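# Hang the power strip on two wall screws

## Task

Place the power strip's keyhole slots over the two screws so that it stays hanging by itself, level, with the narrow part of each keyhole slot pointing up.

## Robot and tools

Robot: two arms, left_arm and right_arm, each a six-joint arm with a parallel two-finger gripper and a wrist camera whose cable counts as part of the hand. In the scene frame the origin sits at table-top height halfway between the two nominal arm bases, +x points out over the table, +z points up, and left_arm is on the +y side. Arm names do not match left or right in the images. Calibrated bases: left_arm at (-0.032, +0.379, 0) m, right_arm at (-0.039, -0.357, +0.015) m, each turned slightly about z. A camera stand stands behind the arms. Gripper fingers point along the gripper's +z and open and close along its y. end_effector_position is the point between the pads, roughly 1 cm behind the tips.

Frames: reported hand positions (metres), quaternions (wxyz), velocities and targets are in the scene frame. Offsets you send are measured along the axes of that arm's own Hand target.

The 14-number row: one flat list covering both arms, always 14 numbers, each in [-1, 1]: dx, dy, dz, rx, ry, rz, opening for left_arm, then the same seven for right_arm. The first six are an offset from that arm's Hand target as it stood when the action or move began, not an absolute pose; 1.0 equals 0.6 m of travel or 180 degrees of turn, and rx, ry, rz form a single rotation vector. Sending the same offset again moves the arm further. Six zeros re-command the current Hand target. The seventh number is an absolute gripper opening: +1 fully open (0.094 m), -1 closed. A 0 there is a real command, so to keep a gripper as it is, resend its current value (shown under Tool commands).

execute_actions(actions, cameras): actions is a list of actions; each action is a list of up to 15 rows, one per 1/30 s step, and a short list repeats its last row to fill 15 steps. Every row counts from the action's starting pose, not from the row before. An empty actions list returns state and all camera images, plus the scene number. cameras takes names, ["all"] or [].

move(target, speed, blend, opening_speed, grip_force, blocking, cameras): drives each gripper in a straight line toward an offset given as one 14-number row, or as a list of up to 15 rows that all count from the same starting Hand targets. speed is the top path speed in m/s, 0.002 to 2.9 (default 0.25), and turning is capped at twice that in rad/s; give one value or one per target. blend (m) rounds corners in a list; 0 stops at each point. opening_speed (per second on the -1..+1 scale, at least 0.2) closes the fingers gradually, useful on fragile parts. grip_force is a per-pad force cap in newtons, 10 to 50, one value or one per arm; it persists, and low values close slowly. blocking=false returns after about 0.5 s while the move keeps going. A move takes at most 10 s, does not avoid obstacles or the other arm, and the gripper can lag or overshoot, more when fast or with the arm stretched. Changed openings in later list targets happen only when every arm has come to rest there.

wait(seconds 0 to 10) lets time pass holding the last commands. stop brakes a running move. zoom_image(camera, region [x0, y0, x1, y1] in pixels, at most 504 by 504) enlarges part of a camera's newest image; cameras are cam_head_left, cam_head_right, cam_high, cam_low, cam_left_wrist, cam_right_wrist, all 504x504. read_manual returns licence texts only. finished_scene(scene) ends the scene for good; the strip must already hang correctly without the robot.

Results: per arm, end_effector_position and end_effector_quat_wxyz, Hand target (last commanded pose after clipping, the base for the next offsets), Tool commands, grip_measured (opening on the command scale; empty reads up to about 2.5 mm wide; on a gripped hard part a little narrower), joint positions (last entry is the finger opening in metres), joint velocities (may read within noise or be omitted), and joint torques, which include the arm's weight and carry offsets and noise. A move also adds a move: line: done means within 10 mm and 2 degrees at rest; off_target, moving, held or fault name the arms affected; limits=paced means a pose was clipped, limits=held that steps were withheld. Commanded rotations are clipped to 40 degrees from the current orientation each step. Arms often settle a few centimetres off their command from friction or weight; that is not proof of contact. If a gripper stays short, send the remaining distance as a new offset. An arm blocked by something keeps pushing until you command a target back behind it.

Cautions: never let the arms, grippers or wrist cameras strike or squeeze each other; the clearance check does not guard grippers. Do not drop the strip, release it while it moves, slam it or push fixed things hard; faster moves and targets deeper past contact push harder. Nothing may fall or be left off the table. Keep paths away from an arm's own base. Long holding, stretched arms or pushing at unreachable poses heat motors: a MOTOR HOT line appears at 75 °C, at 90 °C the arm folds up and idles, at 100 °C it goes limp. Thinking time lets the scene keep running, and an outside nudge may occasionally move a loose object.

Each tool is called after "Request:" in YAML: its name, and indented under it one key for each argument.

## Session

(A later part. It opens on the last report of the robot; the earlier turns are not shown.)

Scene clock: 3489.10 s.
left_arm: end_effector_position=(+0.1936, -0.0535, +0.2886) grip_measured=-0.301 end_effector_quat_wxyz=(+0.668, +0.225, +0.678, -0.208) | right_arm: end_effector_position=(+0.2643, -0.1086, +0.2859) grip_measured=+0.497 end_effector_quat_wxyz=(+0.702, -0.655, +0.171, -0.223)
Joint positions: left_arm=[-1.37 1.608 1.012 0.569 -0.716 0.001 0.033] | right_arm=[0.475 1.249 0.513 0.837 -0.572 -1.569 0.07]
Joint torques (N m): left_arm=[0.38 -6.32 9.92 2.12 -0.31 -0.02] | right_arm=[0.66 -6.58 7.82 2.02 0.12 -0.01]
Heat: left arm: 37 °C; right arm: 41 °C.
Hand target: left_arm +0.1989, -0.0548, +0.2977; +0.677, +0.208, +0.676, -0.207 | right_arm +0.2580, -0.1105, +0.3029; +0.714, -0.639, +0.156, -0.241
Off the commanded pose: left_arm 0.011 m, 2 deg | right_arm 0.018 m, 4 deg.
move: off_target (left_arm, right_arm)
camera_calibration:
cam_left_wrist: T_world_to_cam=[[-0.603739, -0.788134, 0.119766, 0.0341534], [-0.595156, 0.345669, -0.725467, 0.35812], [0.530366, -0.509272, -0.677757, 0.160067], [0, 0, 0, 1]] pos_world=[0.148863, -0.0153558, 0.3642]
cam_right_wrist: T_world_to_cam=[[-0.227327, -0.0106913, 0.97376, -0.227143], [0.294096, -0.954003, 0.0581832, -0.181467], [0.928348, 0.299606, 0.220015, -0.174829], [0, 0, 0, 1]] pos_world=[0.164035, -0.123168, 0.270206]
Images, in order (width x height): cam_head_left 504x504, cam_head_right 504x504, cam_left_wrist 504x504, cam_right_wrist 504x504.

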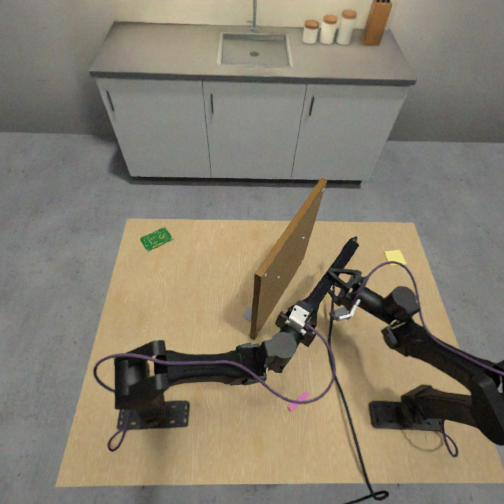

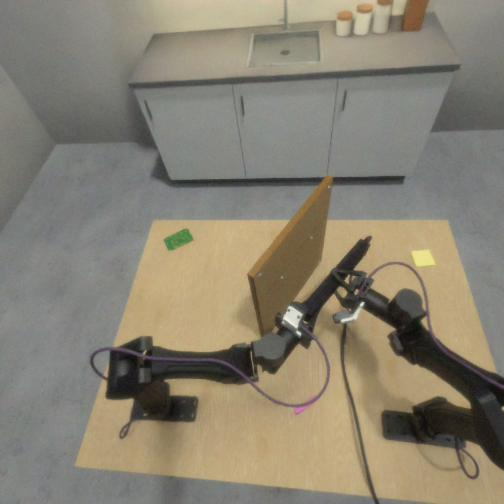

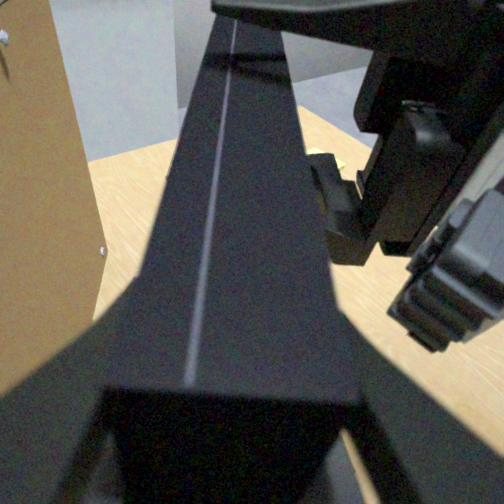

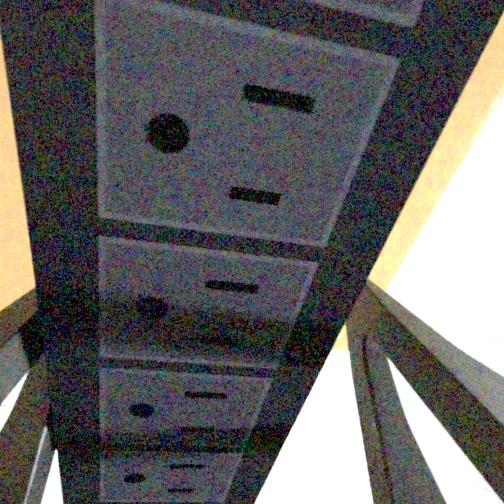

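Request:
move:
  target: [0,0,0,0,0,0,-0.6,0,0,-0.036,0,0,0,0.5]
  speed: 0.06
  cameras: ["cam_head_right"]

Request:
zoom_image:
  camera: "cam_head_right"
  region: [260, 210, 420, 370]

Scene clock: 3495.70 s.
left_arm: end_effector_position=(+0.1906, -0.0569, +0.2885) grip_measured=-0.301 end_effector_quat_wxyz=(+0.665, +0.231, +0.676, -0.217) | right_arm: end_effector_position=(+0.2523, -0.1241, +0.2836) grip_measured=+0.497 end_effector_quat_wxyz=(+0.701, -0.654, +0.171, -0.227)
Joint positions: left_arm=[-1.372 1.608 1.012 0.568 -0.695 -0.004 0.033] | right_arm=[0.437 1.166 0.453 0.817 -0.605 -1.569 0.07]
Joint torques (N m): left_arm=[0.47 -6.65 10.02 2.15 -0.49 -0.03] | right_arm=[-0.83 -5.83 7.91 2 -0.11 0.07]
Heat: left arm: 37 °C; right arm: 42 °C.
Hand target: left_arm +0.1989, -0.0548, +0.2977; +0.676, +0.208, +0.676, -0.207 | right_arm +0.2465, -0.1286, +0.3001; +0.714, -0.639, +0.155, -0.241
Off the commanded pose: left_arm 0.013 m, 3 deg | right_arm 0.018 m, 3 deg.
move: off_target (left_arm, right_arm)
Images, in order (width x height): cam_head_right 504x504.

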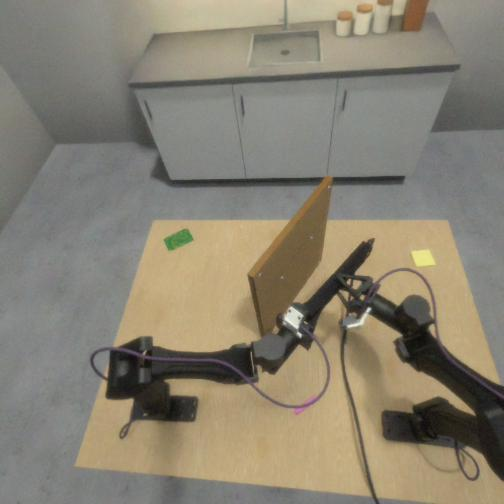

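Scaled by 3.150 from the camera's 504x504 image, which has a finer 720x720 frame.

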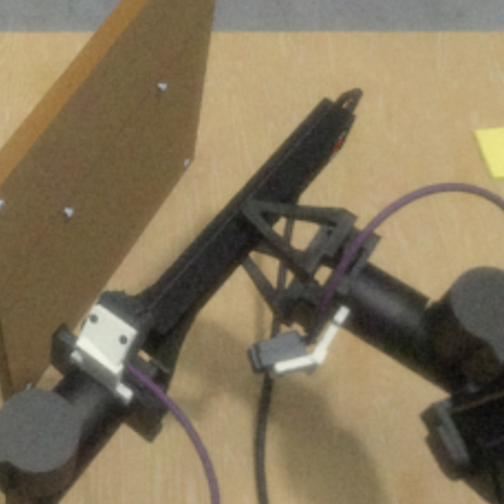

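Request:
move:
  target: [0,0,0,0,0,0,-0.6,0,0,-0.009,0,0,0,0.5]
  speed: 0.06

Request:
move:
  target: [0,0,0,0,0,0,-0.6,0,0,0,0,0,0,-0.7]
  opening_speed: 0.5
  cameras: ["cam_head_right","cam_left_wrist","cam_right_wrist"]

Request:
zoom_image:
  camera: "cam_head_right"
  region: [260, 210, 420, 370]

Scene clock: 3502.70 s.
left_arm: end_effector_position=(+0.1906, -0.0569, +0.2885) grip_measured=-0.301 end_effector_quat_wxyz=(+0.665, +0.231, +0.676, -0.217) | right_arm: end_effector_position=(+0.2491, -0.1286, +0.2831) grip_measured=+0.497 end_effector_quat_wxyz=(+0.701, -0.654, +0.171, -0.226)
Joint positions: left_arm=[-1.372 1.608 1.012 0.568 -0.695 -0.004 0.033] | right_arm=[0.422 1.144 0.438 0.811 -0.621 -1.566 0.07]
Joint torques (N m): left_arm=[0.51 -6.37 10.07 2.13 -0.52 0.03] | right_arm=[-0.95 -5.6 7.91 2 -0.1 0.08]
Heat: left arm: 37 °C; right arm: 42 °C.
Hand target: left_arm +0.1989, -0.0548, +0.2977; +0.676, +0.208, +0.676, -0.207 | right_arm +0.2436, -0.1331, +0.2992; +0.714, -0.639, +0.156, -0.241
Off the commanded pose: left_arm 0.013 m, 3 deg | right_arm 0.018 m, 3 deg.
move: off_target (left_arm, right_arm)

Scene clock: 3505.30 s.
left_arm: end_effector_position=(+0.1904, -0.0572, +0.2912) grip_measured=-0.301 end_effector_quat_wxyz=(+0.667, +0.227, +0.674, -0.222) | right_arm: end_effector_position=(+0.2496, -0.1287, +0.2794) grip_measured=+0.093 end_effector_quat_wxyz=(+0.698, -0.658, +0.178, -0.220)
Joint positions: left_arm=[-1.372 1.608 1.012 0.581 -0.693 -0.005 0.033] | right_arm=[0.421 1.144 0.438 0.794 -0.621 -1.56 0.051]
Joint torques (N m): left_arm=[0.73 -6.53 10.18 1.99 -0.51 0.05] | right_arm=[-0.8 -5.68 7.9 2.16 -0.09 0.02]
Heat: left arm: 37 °C; right arm: 42 °C.
Hand target: left_arm +0.1989, -0.0548, +0.2977; +0.677, +0.208, +0.676, -0.207 | right_arm +0.2435, -0.1331, +0.2992; +0.714, -0.639, +0.155, -0.241
Off the commanded pose: left_arm 0.011 m, 3 deg | right_arm 0.021 m, 4 deg.
move: off_target (left_arm, right_arm)
camera_calibration:
cam_left_wrist: T_world_to_cam=[[-0.622553, -0.77102, 0.133999, 0.0294494], [-0.587615, 0.347466, -0.730736, 0.35954], [0.516852, -0.533662, -0.669379, 0.160362], [0, 0, 0, 1]] pos_world=[0.146721, -0.0166424, 0.366126]
cam_right_wrist: T_world_to_cam=[[-0.211689, -0.00490675, 0.977325, -0.228582], [0.289963, -0.955278, 0.05801, -0.195079], [0.933332, 0.295668, 0.203645, -0.150908], [0, 0, 0, 1]] pos_world=[0.149025, -0.142858, 0.265447]
Images, in order (width x height): cam_head_right 504x504, cam_left_wrist 504x504, cam_right_wrist 504x504.

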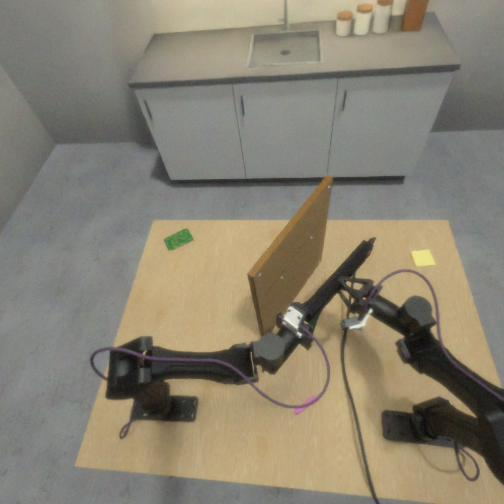

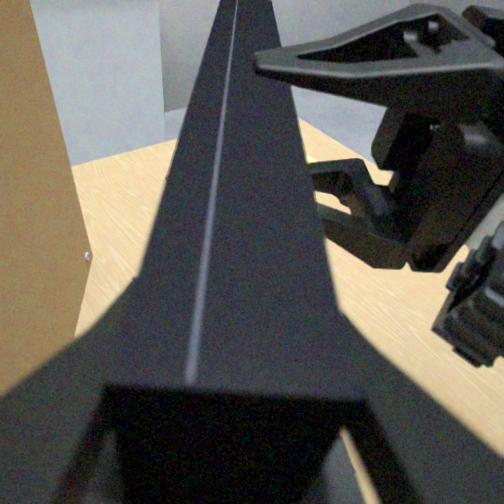

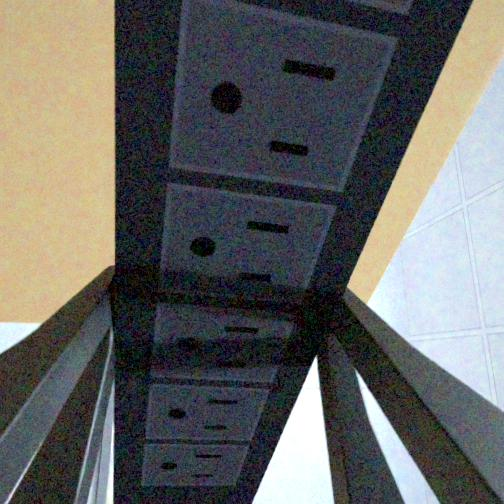

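Scaled by 3.150 from the camera's 504x504 image, which has a finer 720x720 frame.

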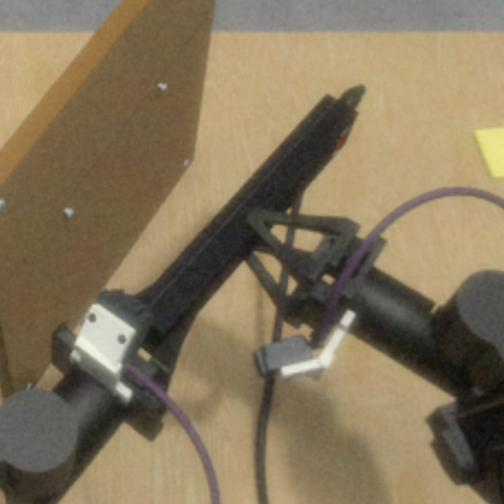

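Request:
move:
  target: [0,0,0,0,0,0,0.3,0,0,0,0,0,0,-0.7]
  opening_speed: 0.4

Request:
move:
  target: [0,0,-0.25,0,0,0,0.3,0,0,0,0,0,0,-0.7]
  speed: 0.12

Request:
move:
  target: [0.1977,0.0615,-0.146,0.110,-0.113,0.490,0.7,0,-0.01,0.0,0,0,0,-0.7]
  speed: 0.15
  cameras: ["cam_left_wrist","cam_head_right","cam_head_left"]

Request:
zoom_image:
  camera: "cam_left_wrist"
  region: [0, 50, 250, 300]

Request:
zoom_image:
  camera: "cam_head_right"
  region: [260, 210, 350, 320]

Scene clock: 3526.17 s.
left_arm: end_effector_position=(+0.1938, -0.0525, +0.2913) grip_measured=+0.298 end_effector_quat_wxyz=(+0.671, +0.217, +0.677, -0.211) | right_arm: end_effector_position=(+0.2492, -0.1287, +0.2738) grip_measured=+0.093 end_effector_quat_wxyz=(+0.696, -0.661, +0.188, -0.209)
Joint positions: left_arm=[-1.372 1.608 1.012 0.581 -0.725 -0.005 0.061] | right_arm=[0.421 1.144 0.433 0.779 -0.622 -1.546 0.051]
Joint torques (N m): left_arm=[0.53 -6.42 9.96 1.97 -0.15 0.02] | right_arm=[-0.73 -5.87 8.34 2.29 -0.07 -0.11]
Heat: left arm: 38 °C; right arm: 43 °C.
Hand target: left_arm +0.1989, -0.0548, +0.2977; +0.677, +0.208, +0.676, -0.207 | right_arm +0.2436, -0.1331, +0.2993; +0.714, -0.639, +0.155, -0.241
Off the commanded pose: left_arm 0.009 m, 1 deg | right_arm 0.026 m, 6 deg.
move: off_target (right_arm)

Scene clock: 3528.17 s.
left_arm: end_effector_position=(+0.0740, +0.0225, +0.2965) grip_measured=+0.298 end_effector_quat_wxyz=(+0.675, +0.209, +0.675, -0.213) | right_arm: end_effector_position=(+0.2492, -0.1287, +0.2738) grip_measured=+0.093 end_effector_quat_wxyz=(+0.696, -0.661, +0.188, -0.209)
Joint positions: left_arm=[-1.773 1.288 0.741 0.551 -1.136 -0.002 0.061] | right_arm=[0.421 1.144 0.433 0.779 -0.622 -1.546 0.051]
Joint torques (N m): left_arm=[-0.39 -6.82 6.46 1.57 -0.23 0.04] | right_arm=[-0.73 -5.87 8.34 2.29 -0.07 -0.11]
Heat: left arm: 38 °C; right arm: 43 °C.
Hand target: left_arm +0.0747, +0.0293, +0.2977; +0.677, +0.207, +0.675, -0.207 | right_arm +0.2436, -0.1331, +0.2993; +0.714, -0.639, +0.155, -0.241
Off the commanded pose: left_arm 0.007 m, 1 deg | right_arm 0.026 m, 6 deg.
move: off_target (right_arm)

Scene clock: 3534.40 s.
left_arm: end_effector_position=(+0.0262, +0.1086, +0.1819) grip_measured=+0.698 end_effector_quat_wxyz=(+0.686, +0.676, +0.193, +0.189) | right_arm: end_effector_position=(+0.2464, -0.1298, +0.2745) grip_measured=+0.093 end_effector_quat_wxyz=(+0.694, -0.663, +0.191, -0.207)
Joint positions: left_arm=[-1.912 0.785 0.019 0.784 -0.857 1.575 0.08] | right_arm=[0.421 1.119 0.433 0.744 -0.622 -1.546 0.051]
Joint torques (N m): left_arm=[-0.73 -1.36 6.28 1.77 0.13 0.01] | right_arm=[-0.79 -5.48 9.74 2.27 -0.08 -0.1]
Heat: left arm: 37 °C; right arm: 44 °C.
Hand target: left_arm +0.0231, +0.1090, +0.1789; +0.685, +0.680, +0.184, +0.185 | right_arm +0.2427, -0.1335, +0.3052; +0.714, -0.639, +0.156, -0.241
Off the commanded pose: left_arm 0.004 m, 1 deg | right_arm 0.031 m, 7 deg.
joint sent to its limit (left arm) — joint 3 (elbow), lower limit, where the elbow is as bent as it goes. The joint targets still meet the commanded pose.
move: off_target (right_arm)
camera_calibration:
cam_left_wrist: T_world_to_cam=[[-0.137133, -0.056994, -0.988912, 0.183679], [0.281167, 0.955041, -0.0940315, -0.0790681], [0.94981, -0.290944, -0.114943, 0.121934], [0, 0, 0, 1]] pos_world=[-0.0683946, 0.121458, 0.188223]
Images, in order (width x height): cam_head_left 504x504, cam_head_right 504x504, cam_left_wrist 504x504.

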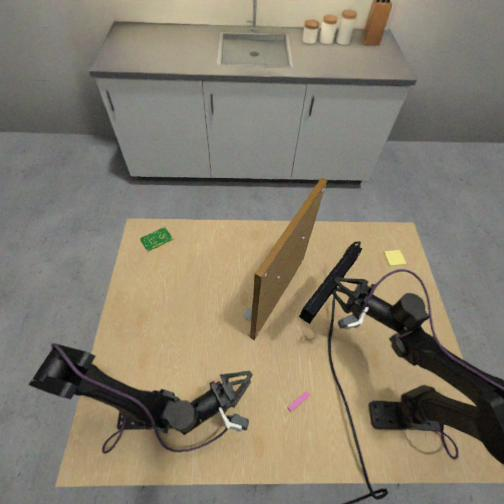

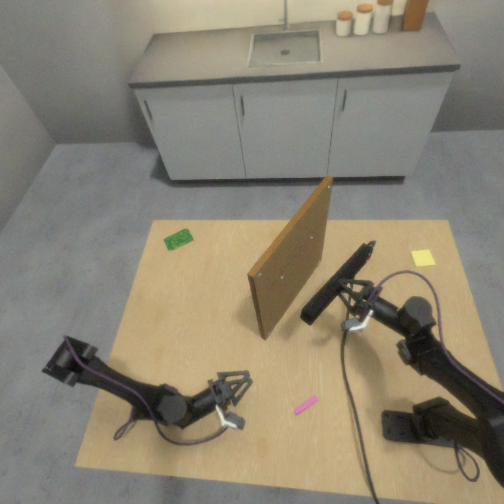

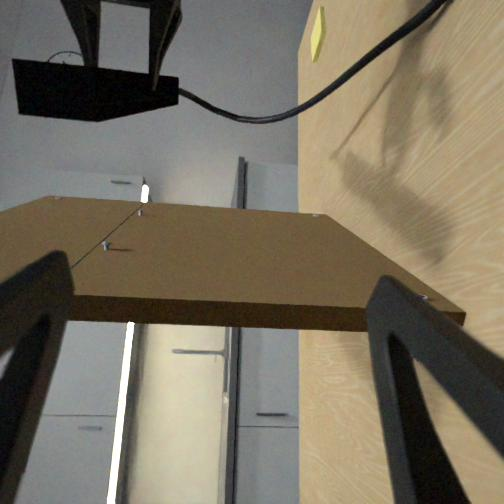

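Scaled by 2.016 from the camera's 504x504 image, which has a finer 720x720 frame.

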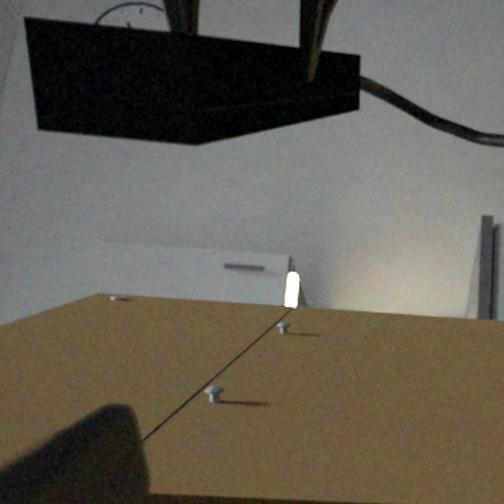

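Scaled by 4.582 from the camera's 504x504 image, which has a finer 720x720 frame.

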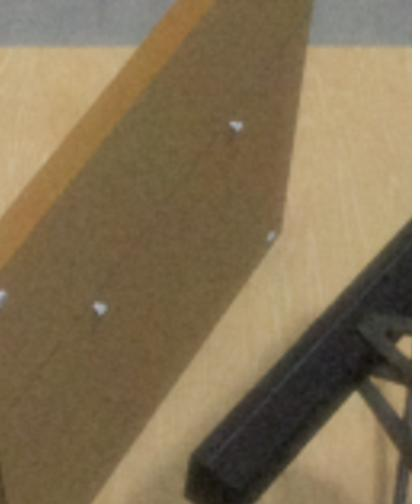

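Request:
move:
  target: [0,0,0,0,0,0,0.7,0.008,-0.02,0.133,-0.012,-0.045,0,-0.7]
  speed: 0.1
  cameras: ["cam_head_right","cam_left_wrist"]

Request:
zoom_image:
  camera: "cam_left_wrist"
  region: [50, 150, 200, 300]

Request:
zoom_image:
  camera: "cam_head_right"
  region: [260, 210, 350, 320]

Scene clock: 3547.60 s.
left_arm: end_effector_position=(+0.0261, +0.1086, +0.1817) grip_measured=+0.698 end_effector_quat_wxyz=(+0.685, +0.676, +0.193, +0.190) | right_arm: end_effector_position=(+0.2828, -0.0758, +0.2865) grip_measured=+0.093 end_effector_quat_wxyz=(+0.684, -0.696, +0.161, -0.148)
Joint positions: left_arm=[-1.912 0.785 0.019 0.783 -0.857 1.575 0.08] | right_arm=[0.49 1.38 0.73 0.625 -0.682 -1.573 0.051]
Joint torques (N m): left_arm=[-0.76 -1.55 6.05 1.79 0.11 0.08] | right_arm=[0.43 -4.98 14.02 2.4 -0.1 -0.31]
Heat: left arm: 37 °C; right arm: 46 °C.
Hand target: left_arm +0.0230, +0.1090, +0.1788; +0.685, +0.680, +0.184, +0.185 | right_arm +0.2872, -0.0701, +0.3283; +0.711, -0.668, +0.109, -0.192
Off the commanded pose: left_arm 0.004 m, 1 deg | right_arm 0.042 m, 9 deg.
move: off_target (right_arm)
camera_calibration:
cam_left_wrist: T_world_to_cam=[[-0.136806, -0.0558016, -0.989025, 0.183363], [0.281536, 0.95505, -0.092828, -0.0792594], [0.949748, -0.291146, -0.114946, 0.122027], [0, 0, 0, 1]] pos_world=[-0.0684957, 0.121456, 0.18802]
Images, in order (width x height): cam_head_right 504x504, cam_left_wrist 504x504.

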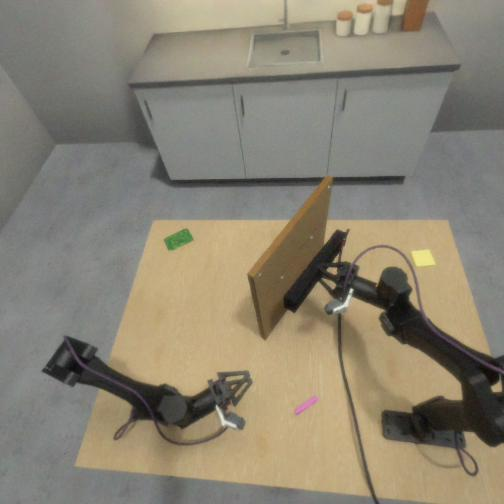

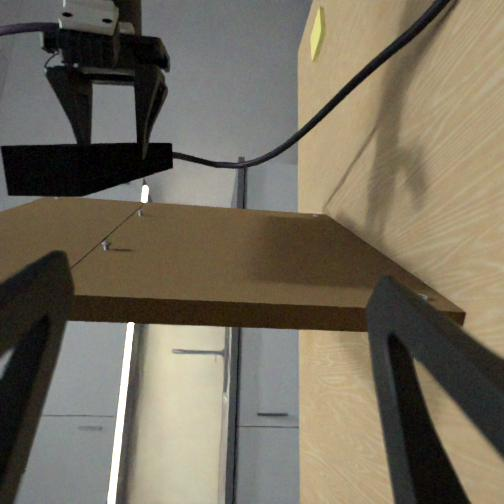

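Scaled by 3.360 from the camera's 504x504 image, which has a finer 720x720 frame.

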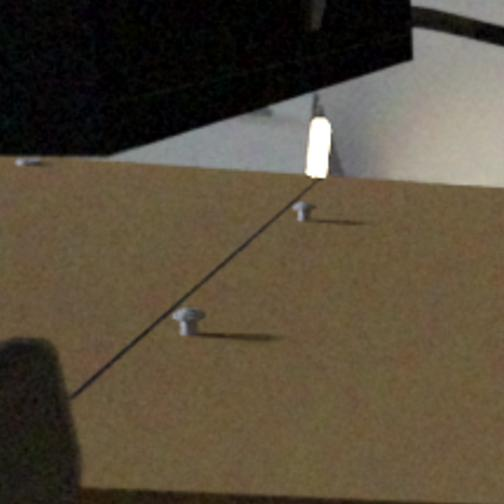

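Scaled by 4.582 from the camera's 504x504 image, which has a finer 720x720 frame.

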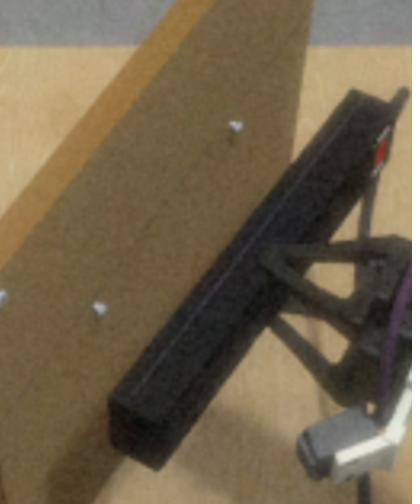

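Request:
move:
  target: [0,0,0,0,0,0,0.7,-0.01,0.0,0.01,0,0.006,-0.045,-0.7]
  speed: 0.06
  cameras: ["cam_head_right","cam_left_wrist"]

Request:
zoom_image:
  camera: "cam_left_wrist"
  region: [50, 150, 200, 300]

Request:
zoom_image:
  camera: "cam_head_right"
  region: [260, 210, 350, 320]

Scene clock: 3568.70 s.
left_arm: end_effector_position=(+0.0261, +0.1086, +0.1817) grip_measured=+0.698 end_effector_quat_wxyz=(+0.685, +0.676, +0.193, +0.190) | right_arm: end_effector_position=(+0.2769, -0.0657, +0.2837) grip_measured=+0.093 end_effector_quat_wxyz=(+0.670, -0.709, +0.113, -0.191)
Joint positions: left_arm=[-1.912 0.785 0.019 0.783 -0.857 1.575 0.08] | right_arm=[0.53 1.38 0.73 0.613 -0.647 -1.712 0.051]
Joint torques (N m): left_arm=[-0.5 -1.36 5.79 1.79 0.14 0.04] | right_arm=[0.38 -5.52 13.48 2.54 0.15 -0.29]
Heat: left arm: 37 °C; right arm: 47 °C.
Hand target: left_arm +0.0230, +0.1090, +0.1788; +0.685, +0.680, +0.184, +0.185 | right_arm +0.2843, -0.0622, +0.3282; +0.695, -0.672, +0.068, -0.248
Off the commanded pose: left_arm 0.004 m, 1 deg | right_arm 0.045 m, 10 deg.
move: off_target (right_arm)
camera_calibration:
cam_left_wrist: T_world_to_cam=[[-0.136806, -0.0558016, -0.989025, 0.183363], [0.281536, 0.95505, -0.092828, -0.0792594], [0.949748, -0.291146, -0.114946, 0.122027], [0, 0, 0, 1]] pos_world=[-0.0684957, 0.121456, 0.18802]
Images, in order (width x height): cam_head_right 504x504, cam_left_wrist 504x504.

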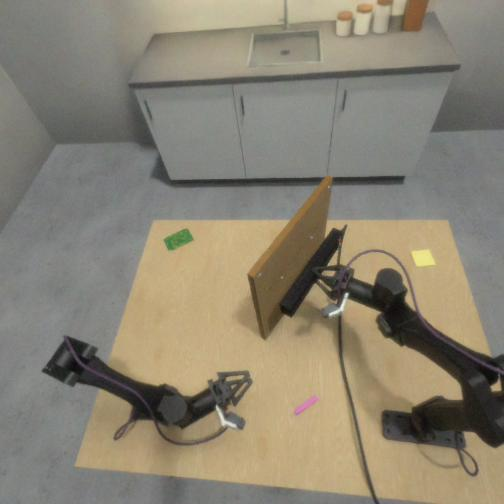

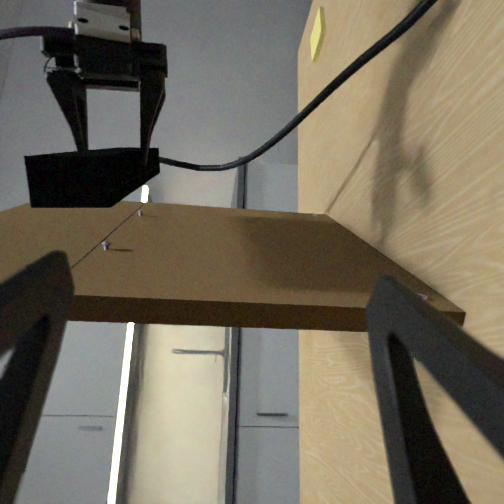

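Scaled by 3.360 from the camera's 504x504 image, which has a finer 720x720 frame.

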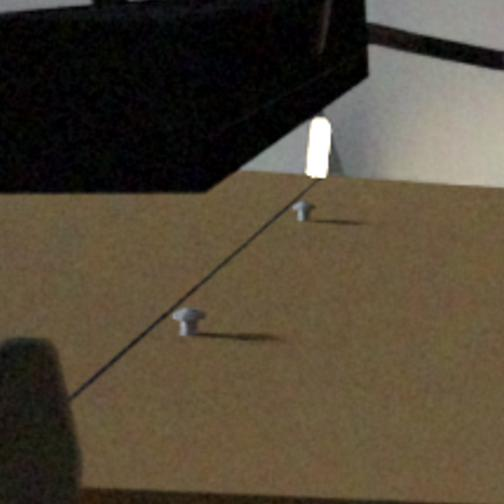

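Scaled by 4.582 from the camera's 504x504 image, which has a finer 720x720 frame.

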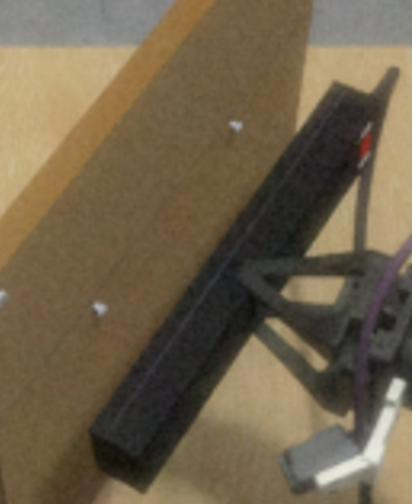

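Request:
move:
  target: [0,0,0,0,0,0,0.7,0.035,0.0,0.045,0.006,0,0,-0.7]
  speed: 0.06
  cameras: ["cam_head_right","cam_left_wrist"]

Request:
zoom_image:
  camera: "cam_left_wrist"
  region: [50, 150, 200, 300]

Request:
zoom_image:
  camera: "cam_head_right"
  region: [260, 210, 350, 320]

Scene clock: 3582.87 s.
left_arm: end_effector_position=(+0.0261, +0.1086, +0.1817) grip_measured=+0.698 end_effector_quat_wxyz=(+0.685, +0.676, +0.193, +0.190) | right_arm: end_effector_position=(+0.3028, -0.0520, +0.2824) grip_measured=+0.093 end_effector_quat_wxyz=(+0.668, -0.711, +0.119, -0.185)
Joint positions: left_arm=[-1.912 0.785 0.019 0.783 -0.857 1.575 0.08] | right_arm=[0.53 1.497 0.835 0.611 -0.647 -1.705 0.051]
Joint torques (N m): left_arm=[-0.51 -1.35 6.13 1.78 0.08 0.06] | right_arm=[-0.09 -5.93 14.63 2.81 0.06 -0.31]
Heat: left arm: 37 °C; right arm: 49 °C.
Hand target: left_arm +0.0230, +0.1090, +0.1788; +0.685, +0.680, +0.184, +0.185 | right_arm +0.3141, -0.0470, +0.3354; +0.701, -0.665, +0.066, -0.249
Off the commanded pose: left_arm 0.004 m, 1 deg | right_arm 0.055 m, 12 deg.
move: off_target (right_arm)
camera_calibration:
cam_left_wrist: T_world_to_cam=[[-0.136806, -0.0558016, -0.989025, 0.183363], [0.281536, 0.95505, -0.092828, -0.0792594], [0.949748, -0.291146, -0.114946, 0.122027], [0, 0, 0, 1]] pos_world=[-0.0684957, 0.121456, 0.18802]
Images, in order (width x height): cam_head_right 504x504, cam_left_wrist 504x504.

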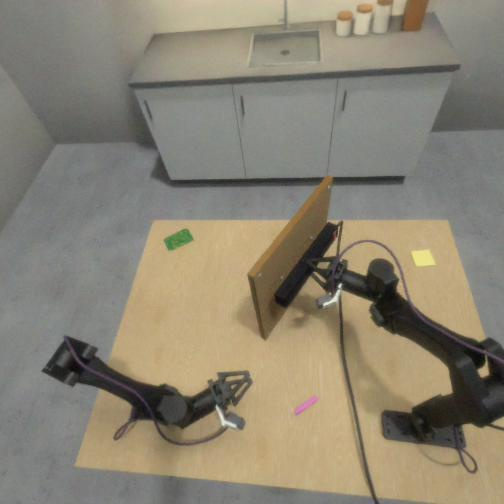

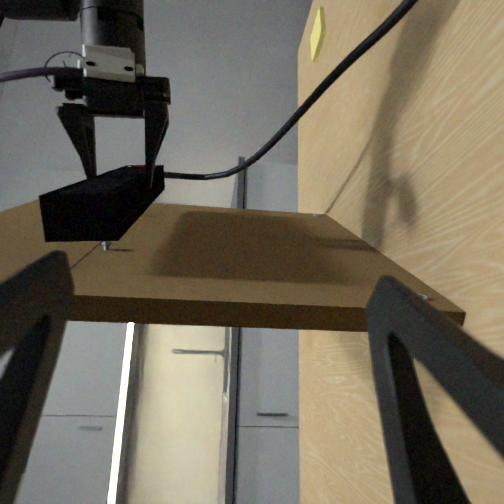

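Scaled by 3.360 from the camera's 504x504 image, which has a finer 720x720 frame.

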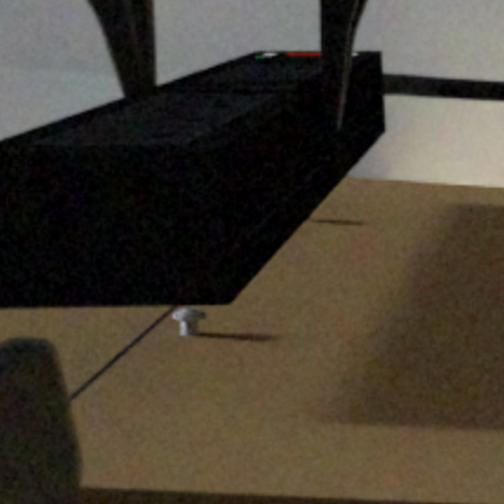

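Scaled by 4.582 from the camera's 504x504 image, which has a finer 720x720 frame.

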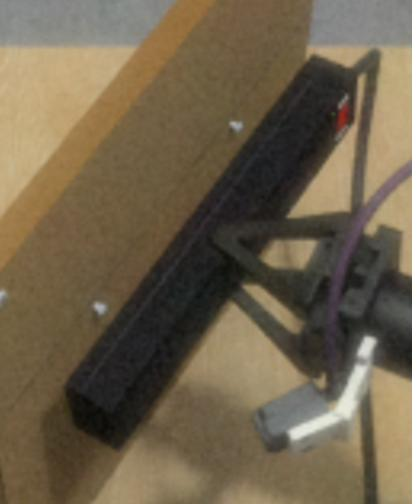

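Request:
move:
  target: [0,0,0,0,0,0,0.7,0.01,-0.006,0.022,0.003,0,0.008,-0.7]
  speed: 0.06
  cameras: ["cam_head_right","cam_left_wrist"]

Request:
zoom_image:
  camera: "cam_left_wrist"
  region: [50, 150, 200, 300]

Request:
zoom_image:
  camera: "cam_head_right"
  region: [260, 210, 350, 320]

Scene clock: 3591.07 s.
left_arm: end_effector_position=(+0.0261, +0.1086, +0.1817) grip_measured=+0.698 end_effector_quat_wxyz=(+0.685, +0.676, +0.193, +0.190) | right_arm: end_effector_position=(+0.3125, -0.0443, +0.2892) grip_measured=+0.090 end_effector_quat_wxyz=(+0.674, -0.706, +0.125, -0.176)
Joint positions: left_arm=[-1.912 0.785 0.019 0.783 -0.857 1.575 0.08] | right_arm=[0.535 1.539 0.892 0.611 -0.647 -1.673 0.051]
Joint torques (N m): left_arm=[-0.54 -1.37 5.98 1.73 0.17 0.02] | right_arm=[0.42 -6.08 14.97 2.79 0.14 -0.28]
Heat: left arm: 37 °C; right arm: 51 °C.
Hand target: left_arm +0.0230, +0.1090, +0.1788; +0.685, +0.680, +0.184, +0.185 | right_arm +0.3240, -0.0377, +0.3418; +0.707, -0.661, +0.073, -0.240
Off the commanded pose: left_arm 0.004 m, 1 deg | right_arm 0.054 m, 11 deg.
move: off_target (right_arm)
camera_calibration:
cam_left_wrist: T_world_to_cam=[[-0.136806, -0.0558016, -0.989025, 0.183363], [0.281536, 0.95505, -0.092828, -0.0792594], [0.949748, -0.291146, -0.114946, 0.122027], [0, 0, 0, 1]] pos_world=[-0.0684957, 0.121456, 0.18802]
Images, in order (width x height): cam_head_right 504x504, cam_left_wrist 504x504.

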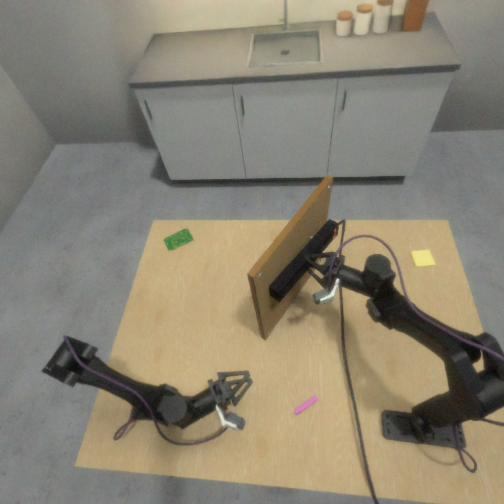

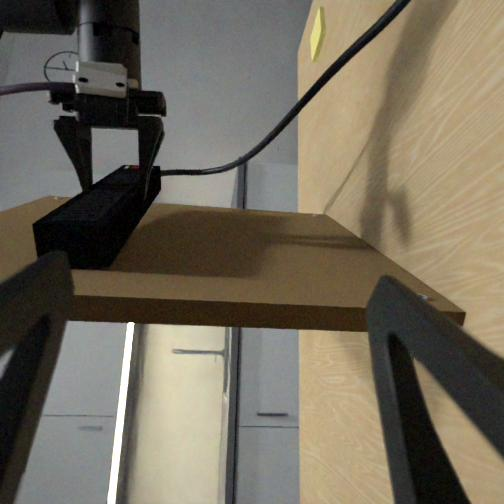

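Scaled by 3.360 from the camera's 504x504 image, which has a finer 720x720 frame.

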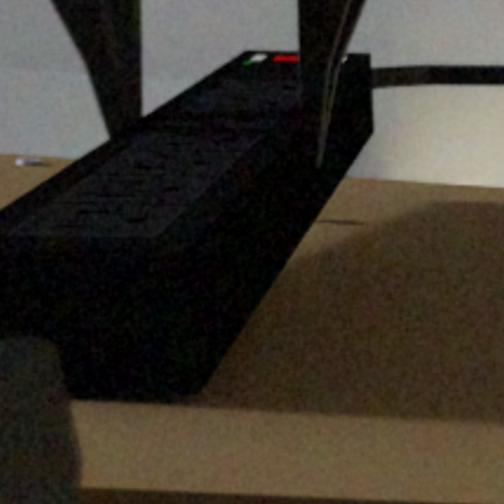

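Scaled by 4.582 from the camera's 504x504 image, which has a finer 720x720 frame.

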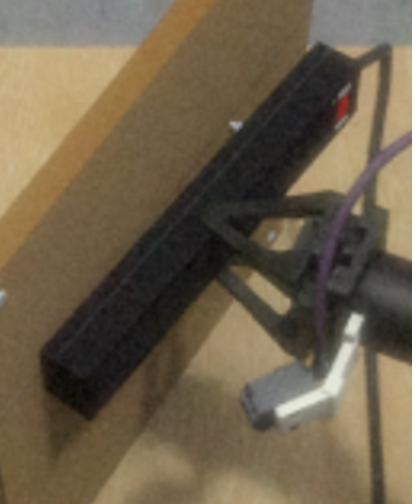

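Request:
move:
  target: [0,0,0,0,0,0,0.7,-0.02,0,-0.02,0,-0.026,0,-0.7]
  speed: 0.06
  cameras: ["cam_head_right","cam_left_wrist"]

Request:
zoom_image:
  camera: "cam_left_wrist"
  region: [50, 150, 200, 300]

Request:
zoom_image:
  camera: "cam_head_right"
  region: [260, 210, 350, 320]

Scene clock: 3599.77 s.
left_arm: end_effector_position=(+0.0261, +0.1086, +0.1817) grip_measured=+0.698 end_effector_quat_wxyz=(+0.685, +0.676, +0.193, +0.190) | right_arm: end_effector_position=(+0.3025, -0.0422, +0.2896) grip_measured=+0.087 end_effector_quat_wxyz=(+0.681, -0.710, +0.101, -0.152)
Joint positions: left_arm=[-1.912 0.785 0.019 0.783 -0.857 1.575 0.08] | right_arm=[0.525 1.539 0.892 0.611 -0.727 -1.673 0.051]
Joint torques (N m): left_arm=[-0.53 -1.17 6.22 1.79 0.18 0.04] | right_arm=[-1.11 -7.69 13.09 2.62 -0.13 -0.35]
Heat: left arm: 37 °C; right arm: 52 °C.
Hand target: left_arm +0.0230, +0.1090, +0.1788; +0.685, +0.680, +0.184, +0.185 | right_arm +0.3085, -0.0433, +0.3379; +0.709, -0.670, +0.044, -0.213
Off the commanded pose: left_arm 0.004 m, 1 deg | right_arm 0.049 m, 11 deg.
move: off_target (right_arm)
camera_calibration:
cam_left_wrist: T_world_to_cam=[[-0.136806, -0.0558016, -0.989025, 0.183363], [0.281536, 0.95505, -0.092828, -0.0792594], [0.949748, -0.291146, -0.114946, 0.122027], [0, 0, 0, 1]] pos_world=[-0.0684957, 0.121456, 0.18802]
Images, in order (width x height): cam_head_right 504x504, cam_left_wrist 504x504.

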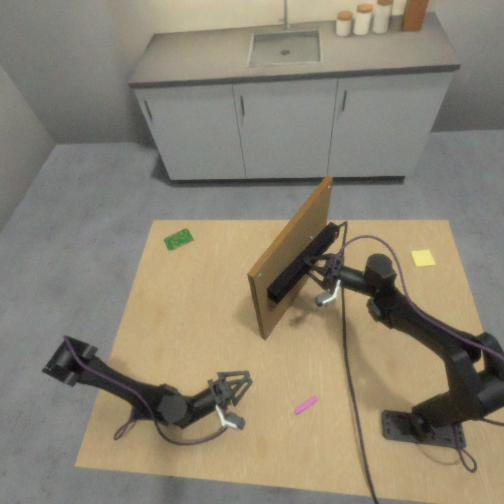

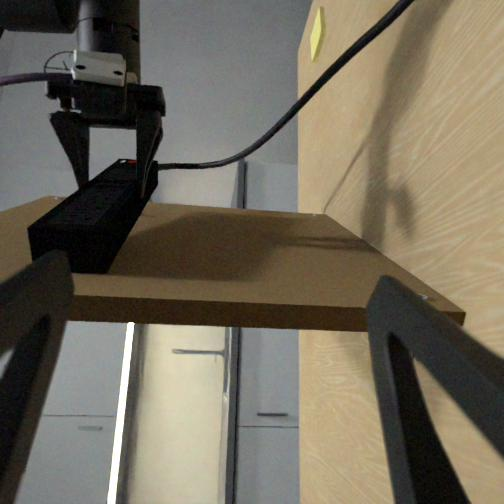

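Scaled by 3.360 from the camera's 504x504 image, which has a finer 720x720 frame.

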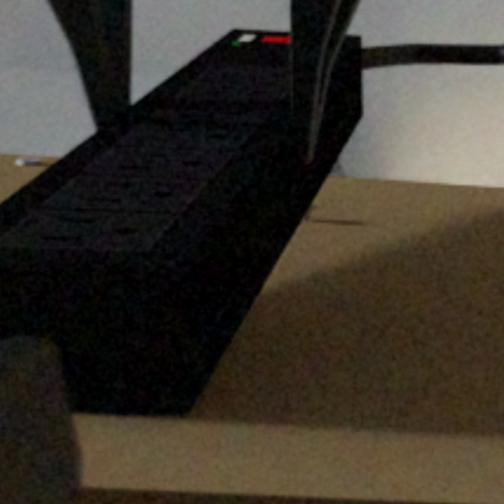

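Scaled by 4.582 from the camera's 504x504 image, which has a finer 720x720 frame.

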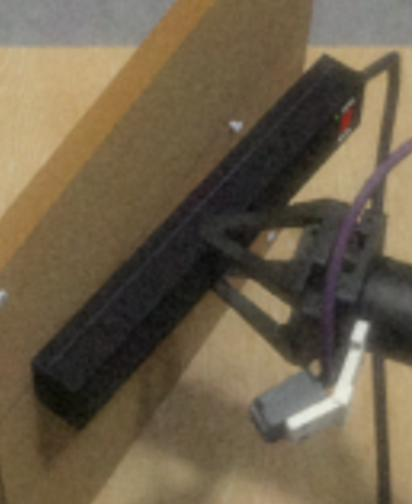

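Request:
move:
  target: [0,0,0,0,0,0,0.7,0.006,0.006,0.028,0,-0.035,0.008,-0.7]
  speed: 0.05
  cameras: ["cam_head_right","cam_left_wrist"]

Request:
zoom_image:
  camera: "cam_left_wrist"
  region: [50, 150, 200, 300]

Request:
zoom_image:
  camera: "cam_head_right"
  region: [260, 210, 350, 320]

Scene clock: 3609.20 s.
left_arm: end_effector_position=(+0.0261, +0.1086, +0.1817) grip_measured=+0.698 end_effector_quat_wxyz=(+0.685, +0.676, +0.193, +0.190) | right_arm: end_effector_position=(+0.3056, -0.0323, +0.2929) grip_measured=+0.087 end_effector_quat_wxyz=(+0.688, -0.715, +0.066, -0.104)
Joint positions: left_arm=[-1.912 0.785 0.019 0.783 -0.857 1.575 0.08] | right_arm=[0.502 1.618 0.992 0.578 -0.87 -1.665 0.051]
Joint torques (N m): left_arm=[-0.53 -1.36 6.12 1.76 0.16 0.04] | right_arm=[-0.61 -6.57 14.84 2.54 0.03 -0.31]
Heat: left arm: 37 °C; right arm: 53 °C.
Hand target: left_arm +0.0230, +0.1090, +0.1788; +0.685, +0.680, +0.184, +0.185 | right_arm +0.3184, -0.0289, +0.3368; +0.713, -0.680, +0.014, -0.167
Off the commanded pose: left_arm 0.004 m, 1 deg | right_arm 0.046 m, 11 deg.
move: off_target (right_arm)
camera_calibration:
cam_left_wrist: T_world_to_cam=[[-0.136806, -0.0558016, -0.989025, 0.183363], [0.281536, 0.95505, -0.092828, -0.0792594], [0.949748, -0.291146, -0.114946, 0.122027], [0, 0, 0, 1]] pos_world=[-0.0684957, 0.121456, 0.18802]
Images, in order (width x height): cam_head_right 504x504, cam_left_wrist 504x504.

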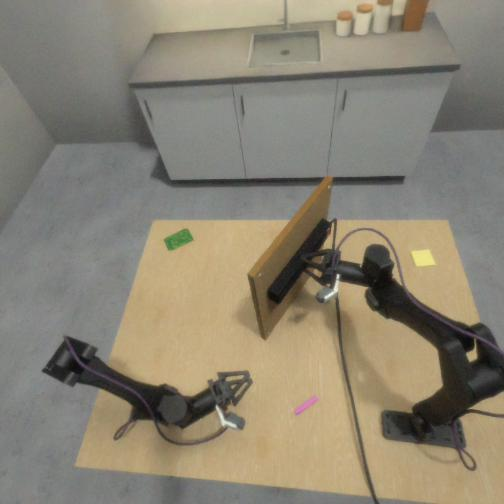

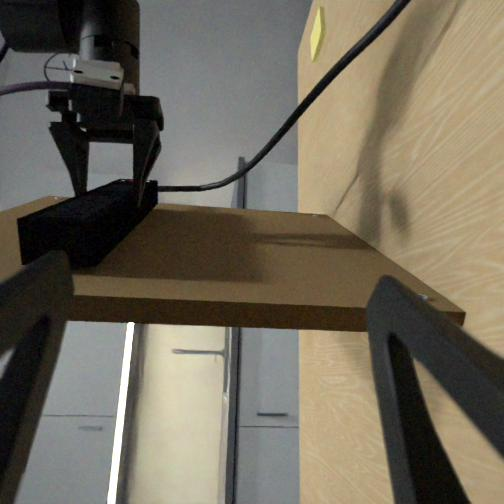

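Scaled by 3.360 from the camera's 504x504 image, which has a finer 720x720 frame.

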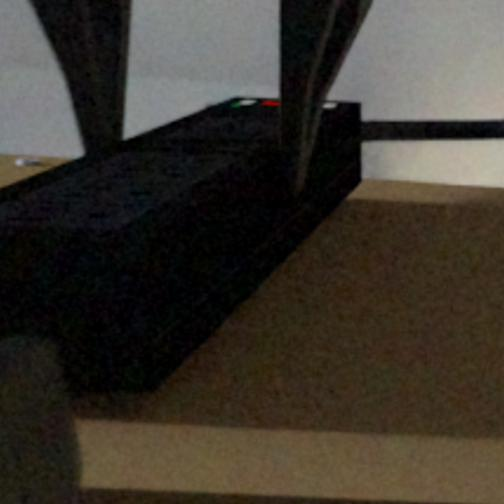

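Scaled by 4.582 from the camera's 504x504 image, which has a finer 720x720 frame.

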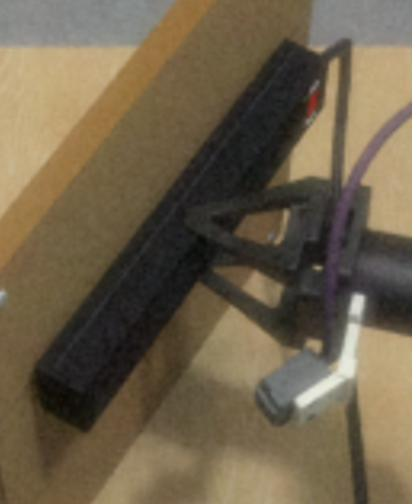

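Request:
move:
  target: [0,0,0,0,0,0,0.7,0.018,0.02,-0.012,0,0,0,-0.7]
  speed: 0.05
  cameras: ["cam_head_right","cam_left_wrist"]

Request:
zoom_image:
  camera: "cam_left_wrist"
  region: [50, 150, 200, 300]

Request:
zoom_image:
  camera: "cam_head_right"
  region: [260, 210, 350, 320]

Scene clock: 3618.20 s.
left_arm: end_effector_position=(+0.0261, +0.1086, +0.1817) grip_measured=+0.698 end_effector_quat_wxyz=(+0.685, +0.676, +0.193, +0.190) | right_arm: end_effector_position=(+0.3161, -0.0396, +0.2776) grip_measured=+0.087 end_effector_quat_wxyz=(+0.682, -0.721, +0.080, -0.094)
Joint positions: left_arm=[-1.912 0.785 0.019 0.783 -0.857 1.575 0.08] | right_arm=[0.471 1.653 0.992 0.577 -0.894 -1.663 0.051]
Joint torques (N m): left_arm=[-0.81 -1.4 6.11 1.76 0.12 0.07] | right_arm=[-1.24 -7.31 14.45 2.8 -0.17 -0.34]
Heat: left arm: 37 °C; right arm: 51 °C.
Hand target: left_arm +0.0230, +0.1090, +0.1788; +0.685, +0.680, +0.184, +0.185 | right_arm +0.3295, -0.0384, +0.3268; +0.713, -0.680, +0.014, -0.167
Off the commanded pose: left_arm 0.004 m, 1 deg | right_arm 0.051 m, 13 deg.
move: off_target (right_arm)
camera_calibration:
cam_left_wrist: T_world_to_cam=[[-0.136806, -0.0558016, -0.989025, 0.183363], [0.281536, 0.95505, -0.092828, -0.0792594], [0.949748, -0.291146, -0.114946, 0.122027], [0, 0, 0, 1]] pos_world=[-0.0684957, 0.121456, 0.18802]
Images, in order (width x height): cam_head_right 504x504, cam_left_wrist 504x504.

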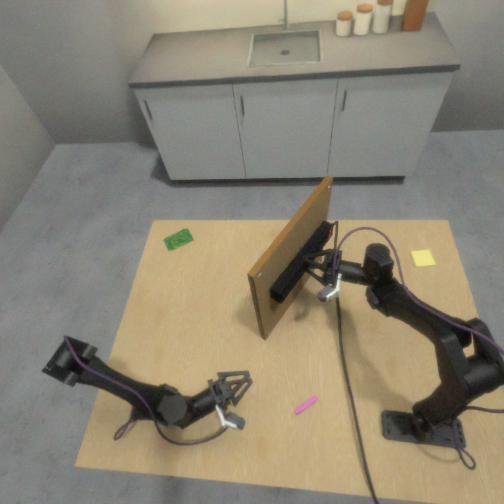

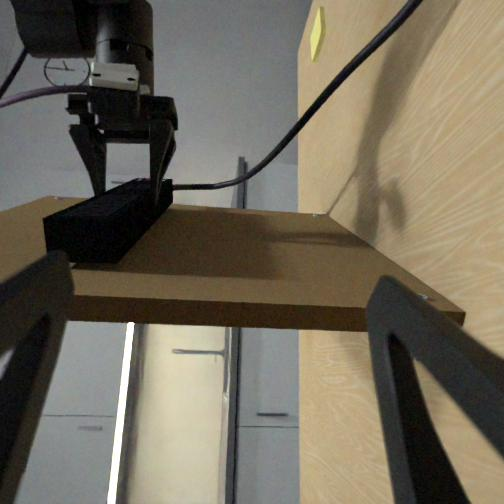

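Scaled by 3.360 from the camera's 504x504 image, which has a finer 720x720 frame.

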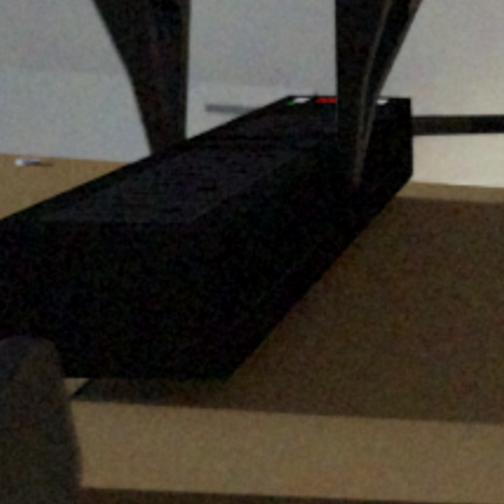

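Scaled by 4.582 from the camera's 504x504 image, which has a finer 720x720 frame.

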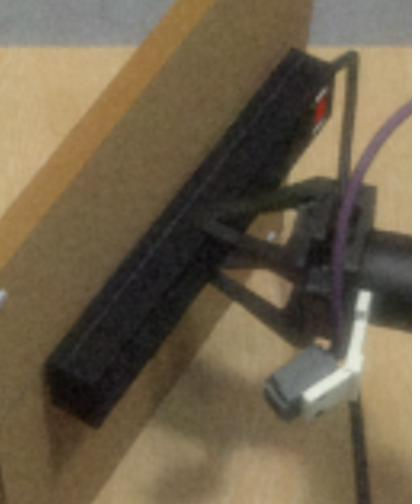

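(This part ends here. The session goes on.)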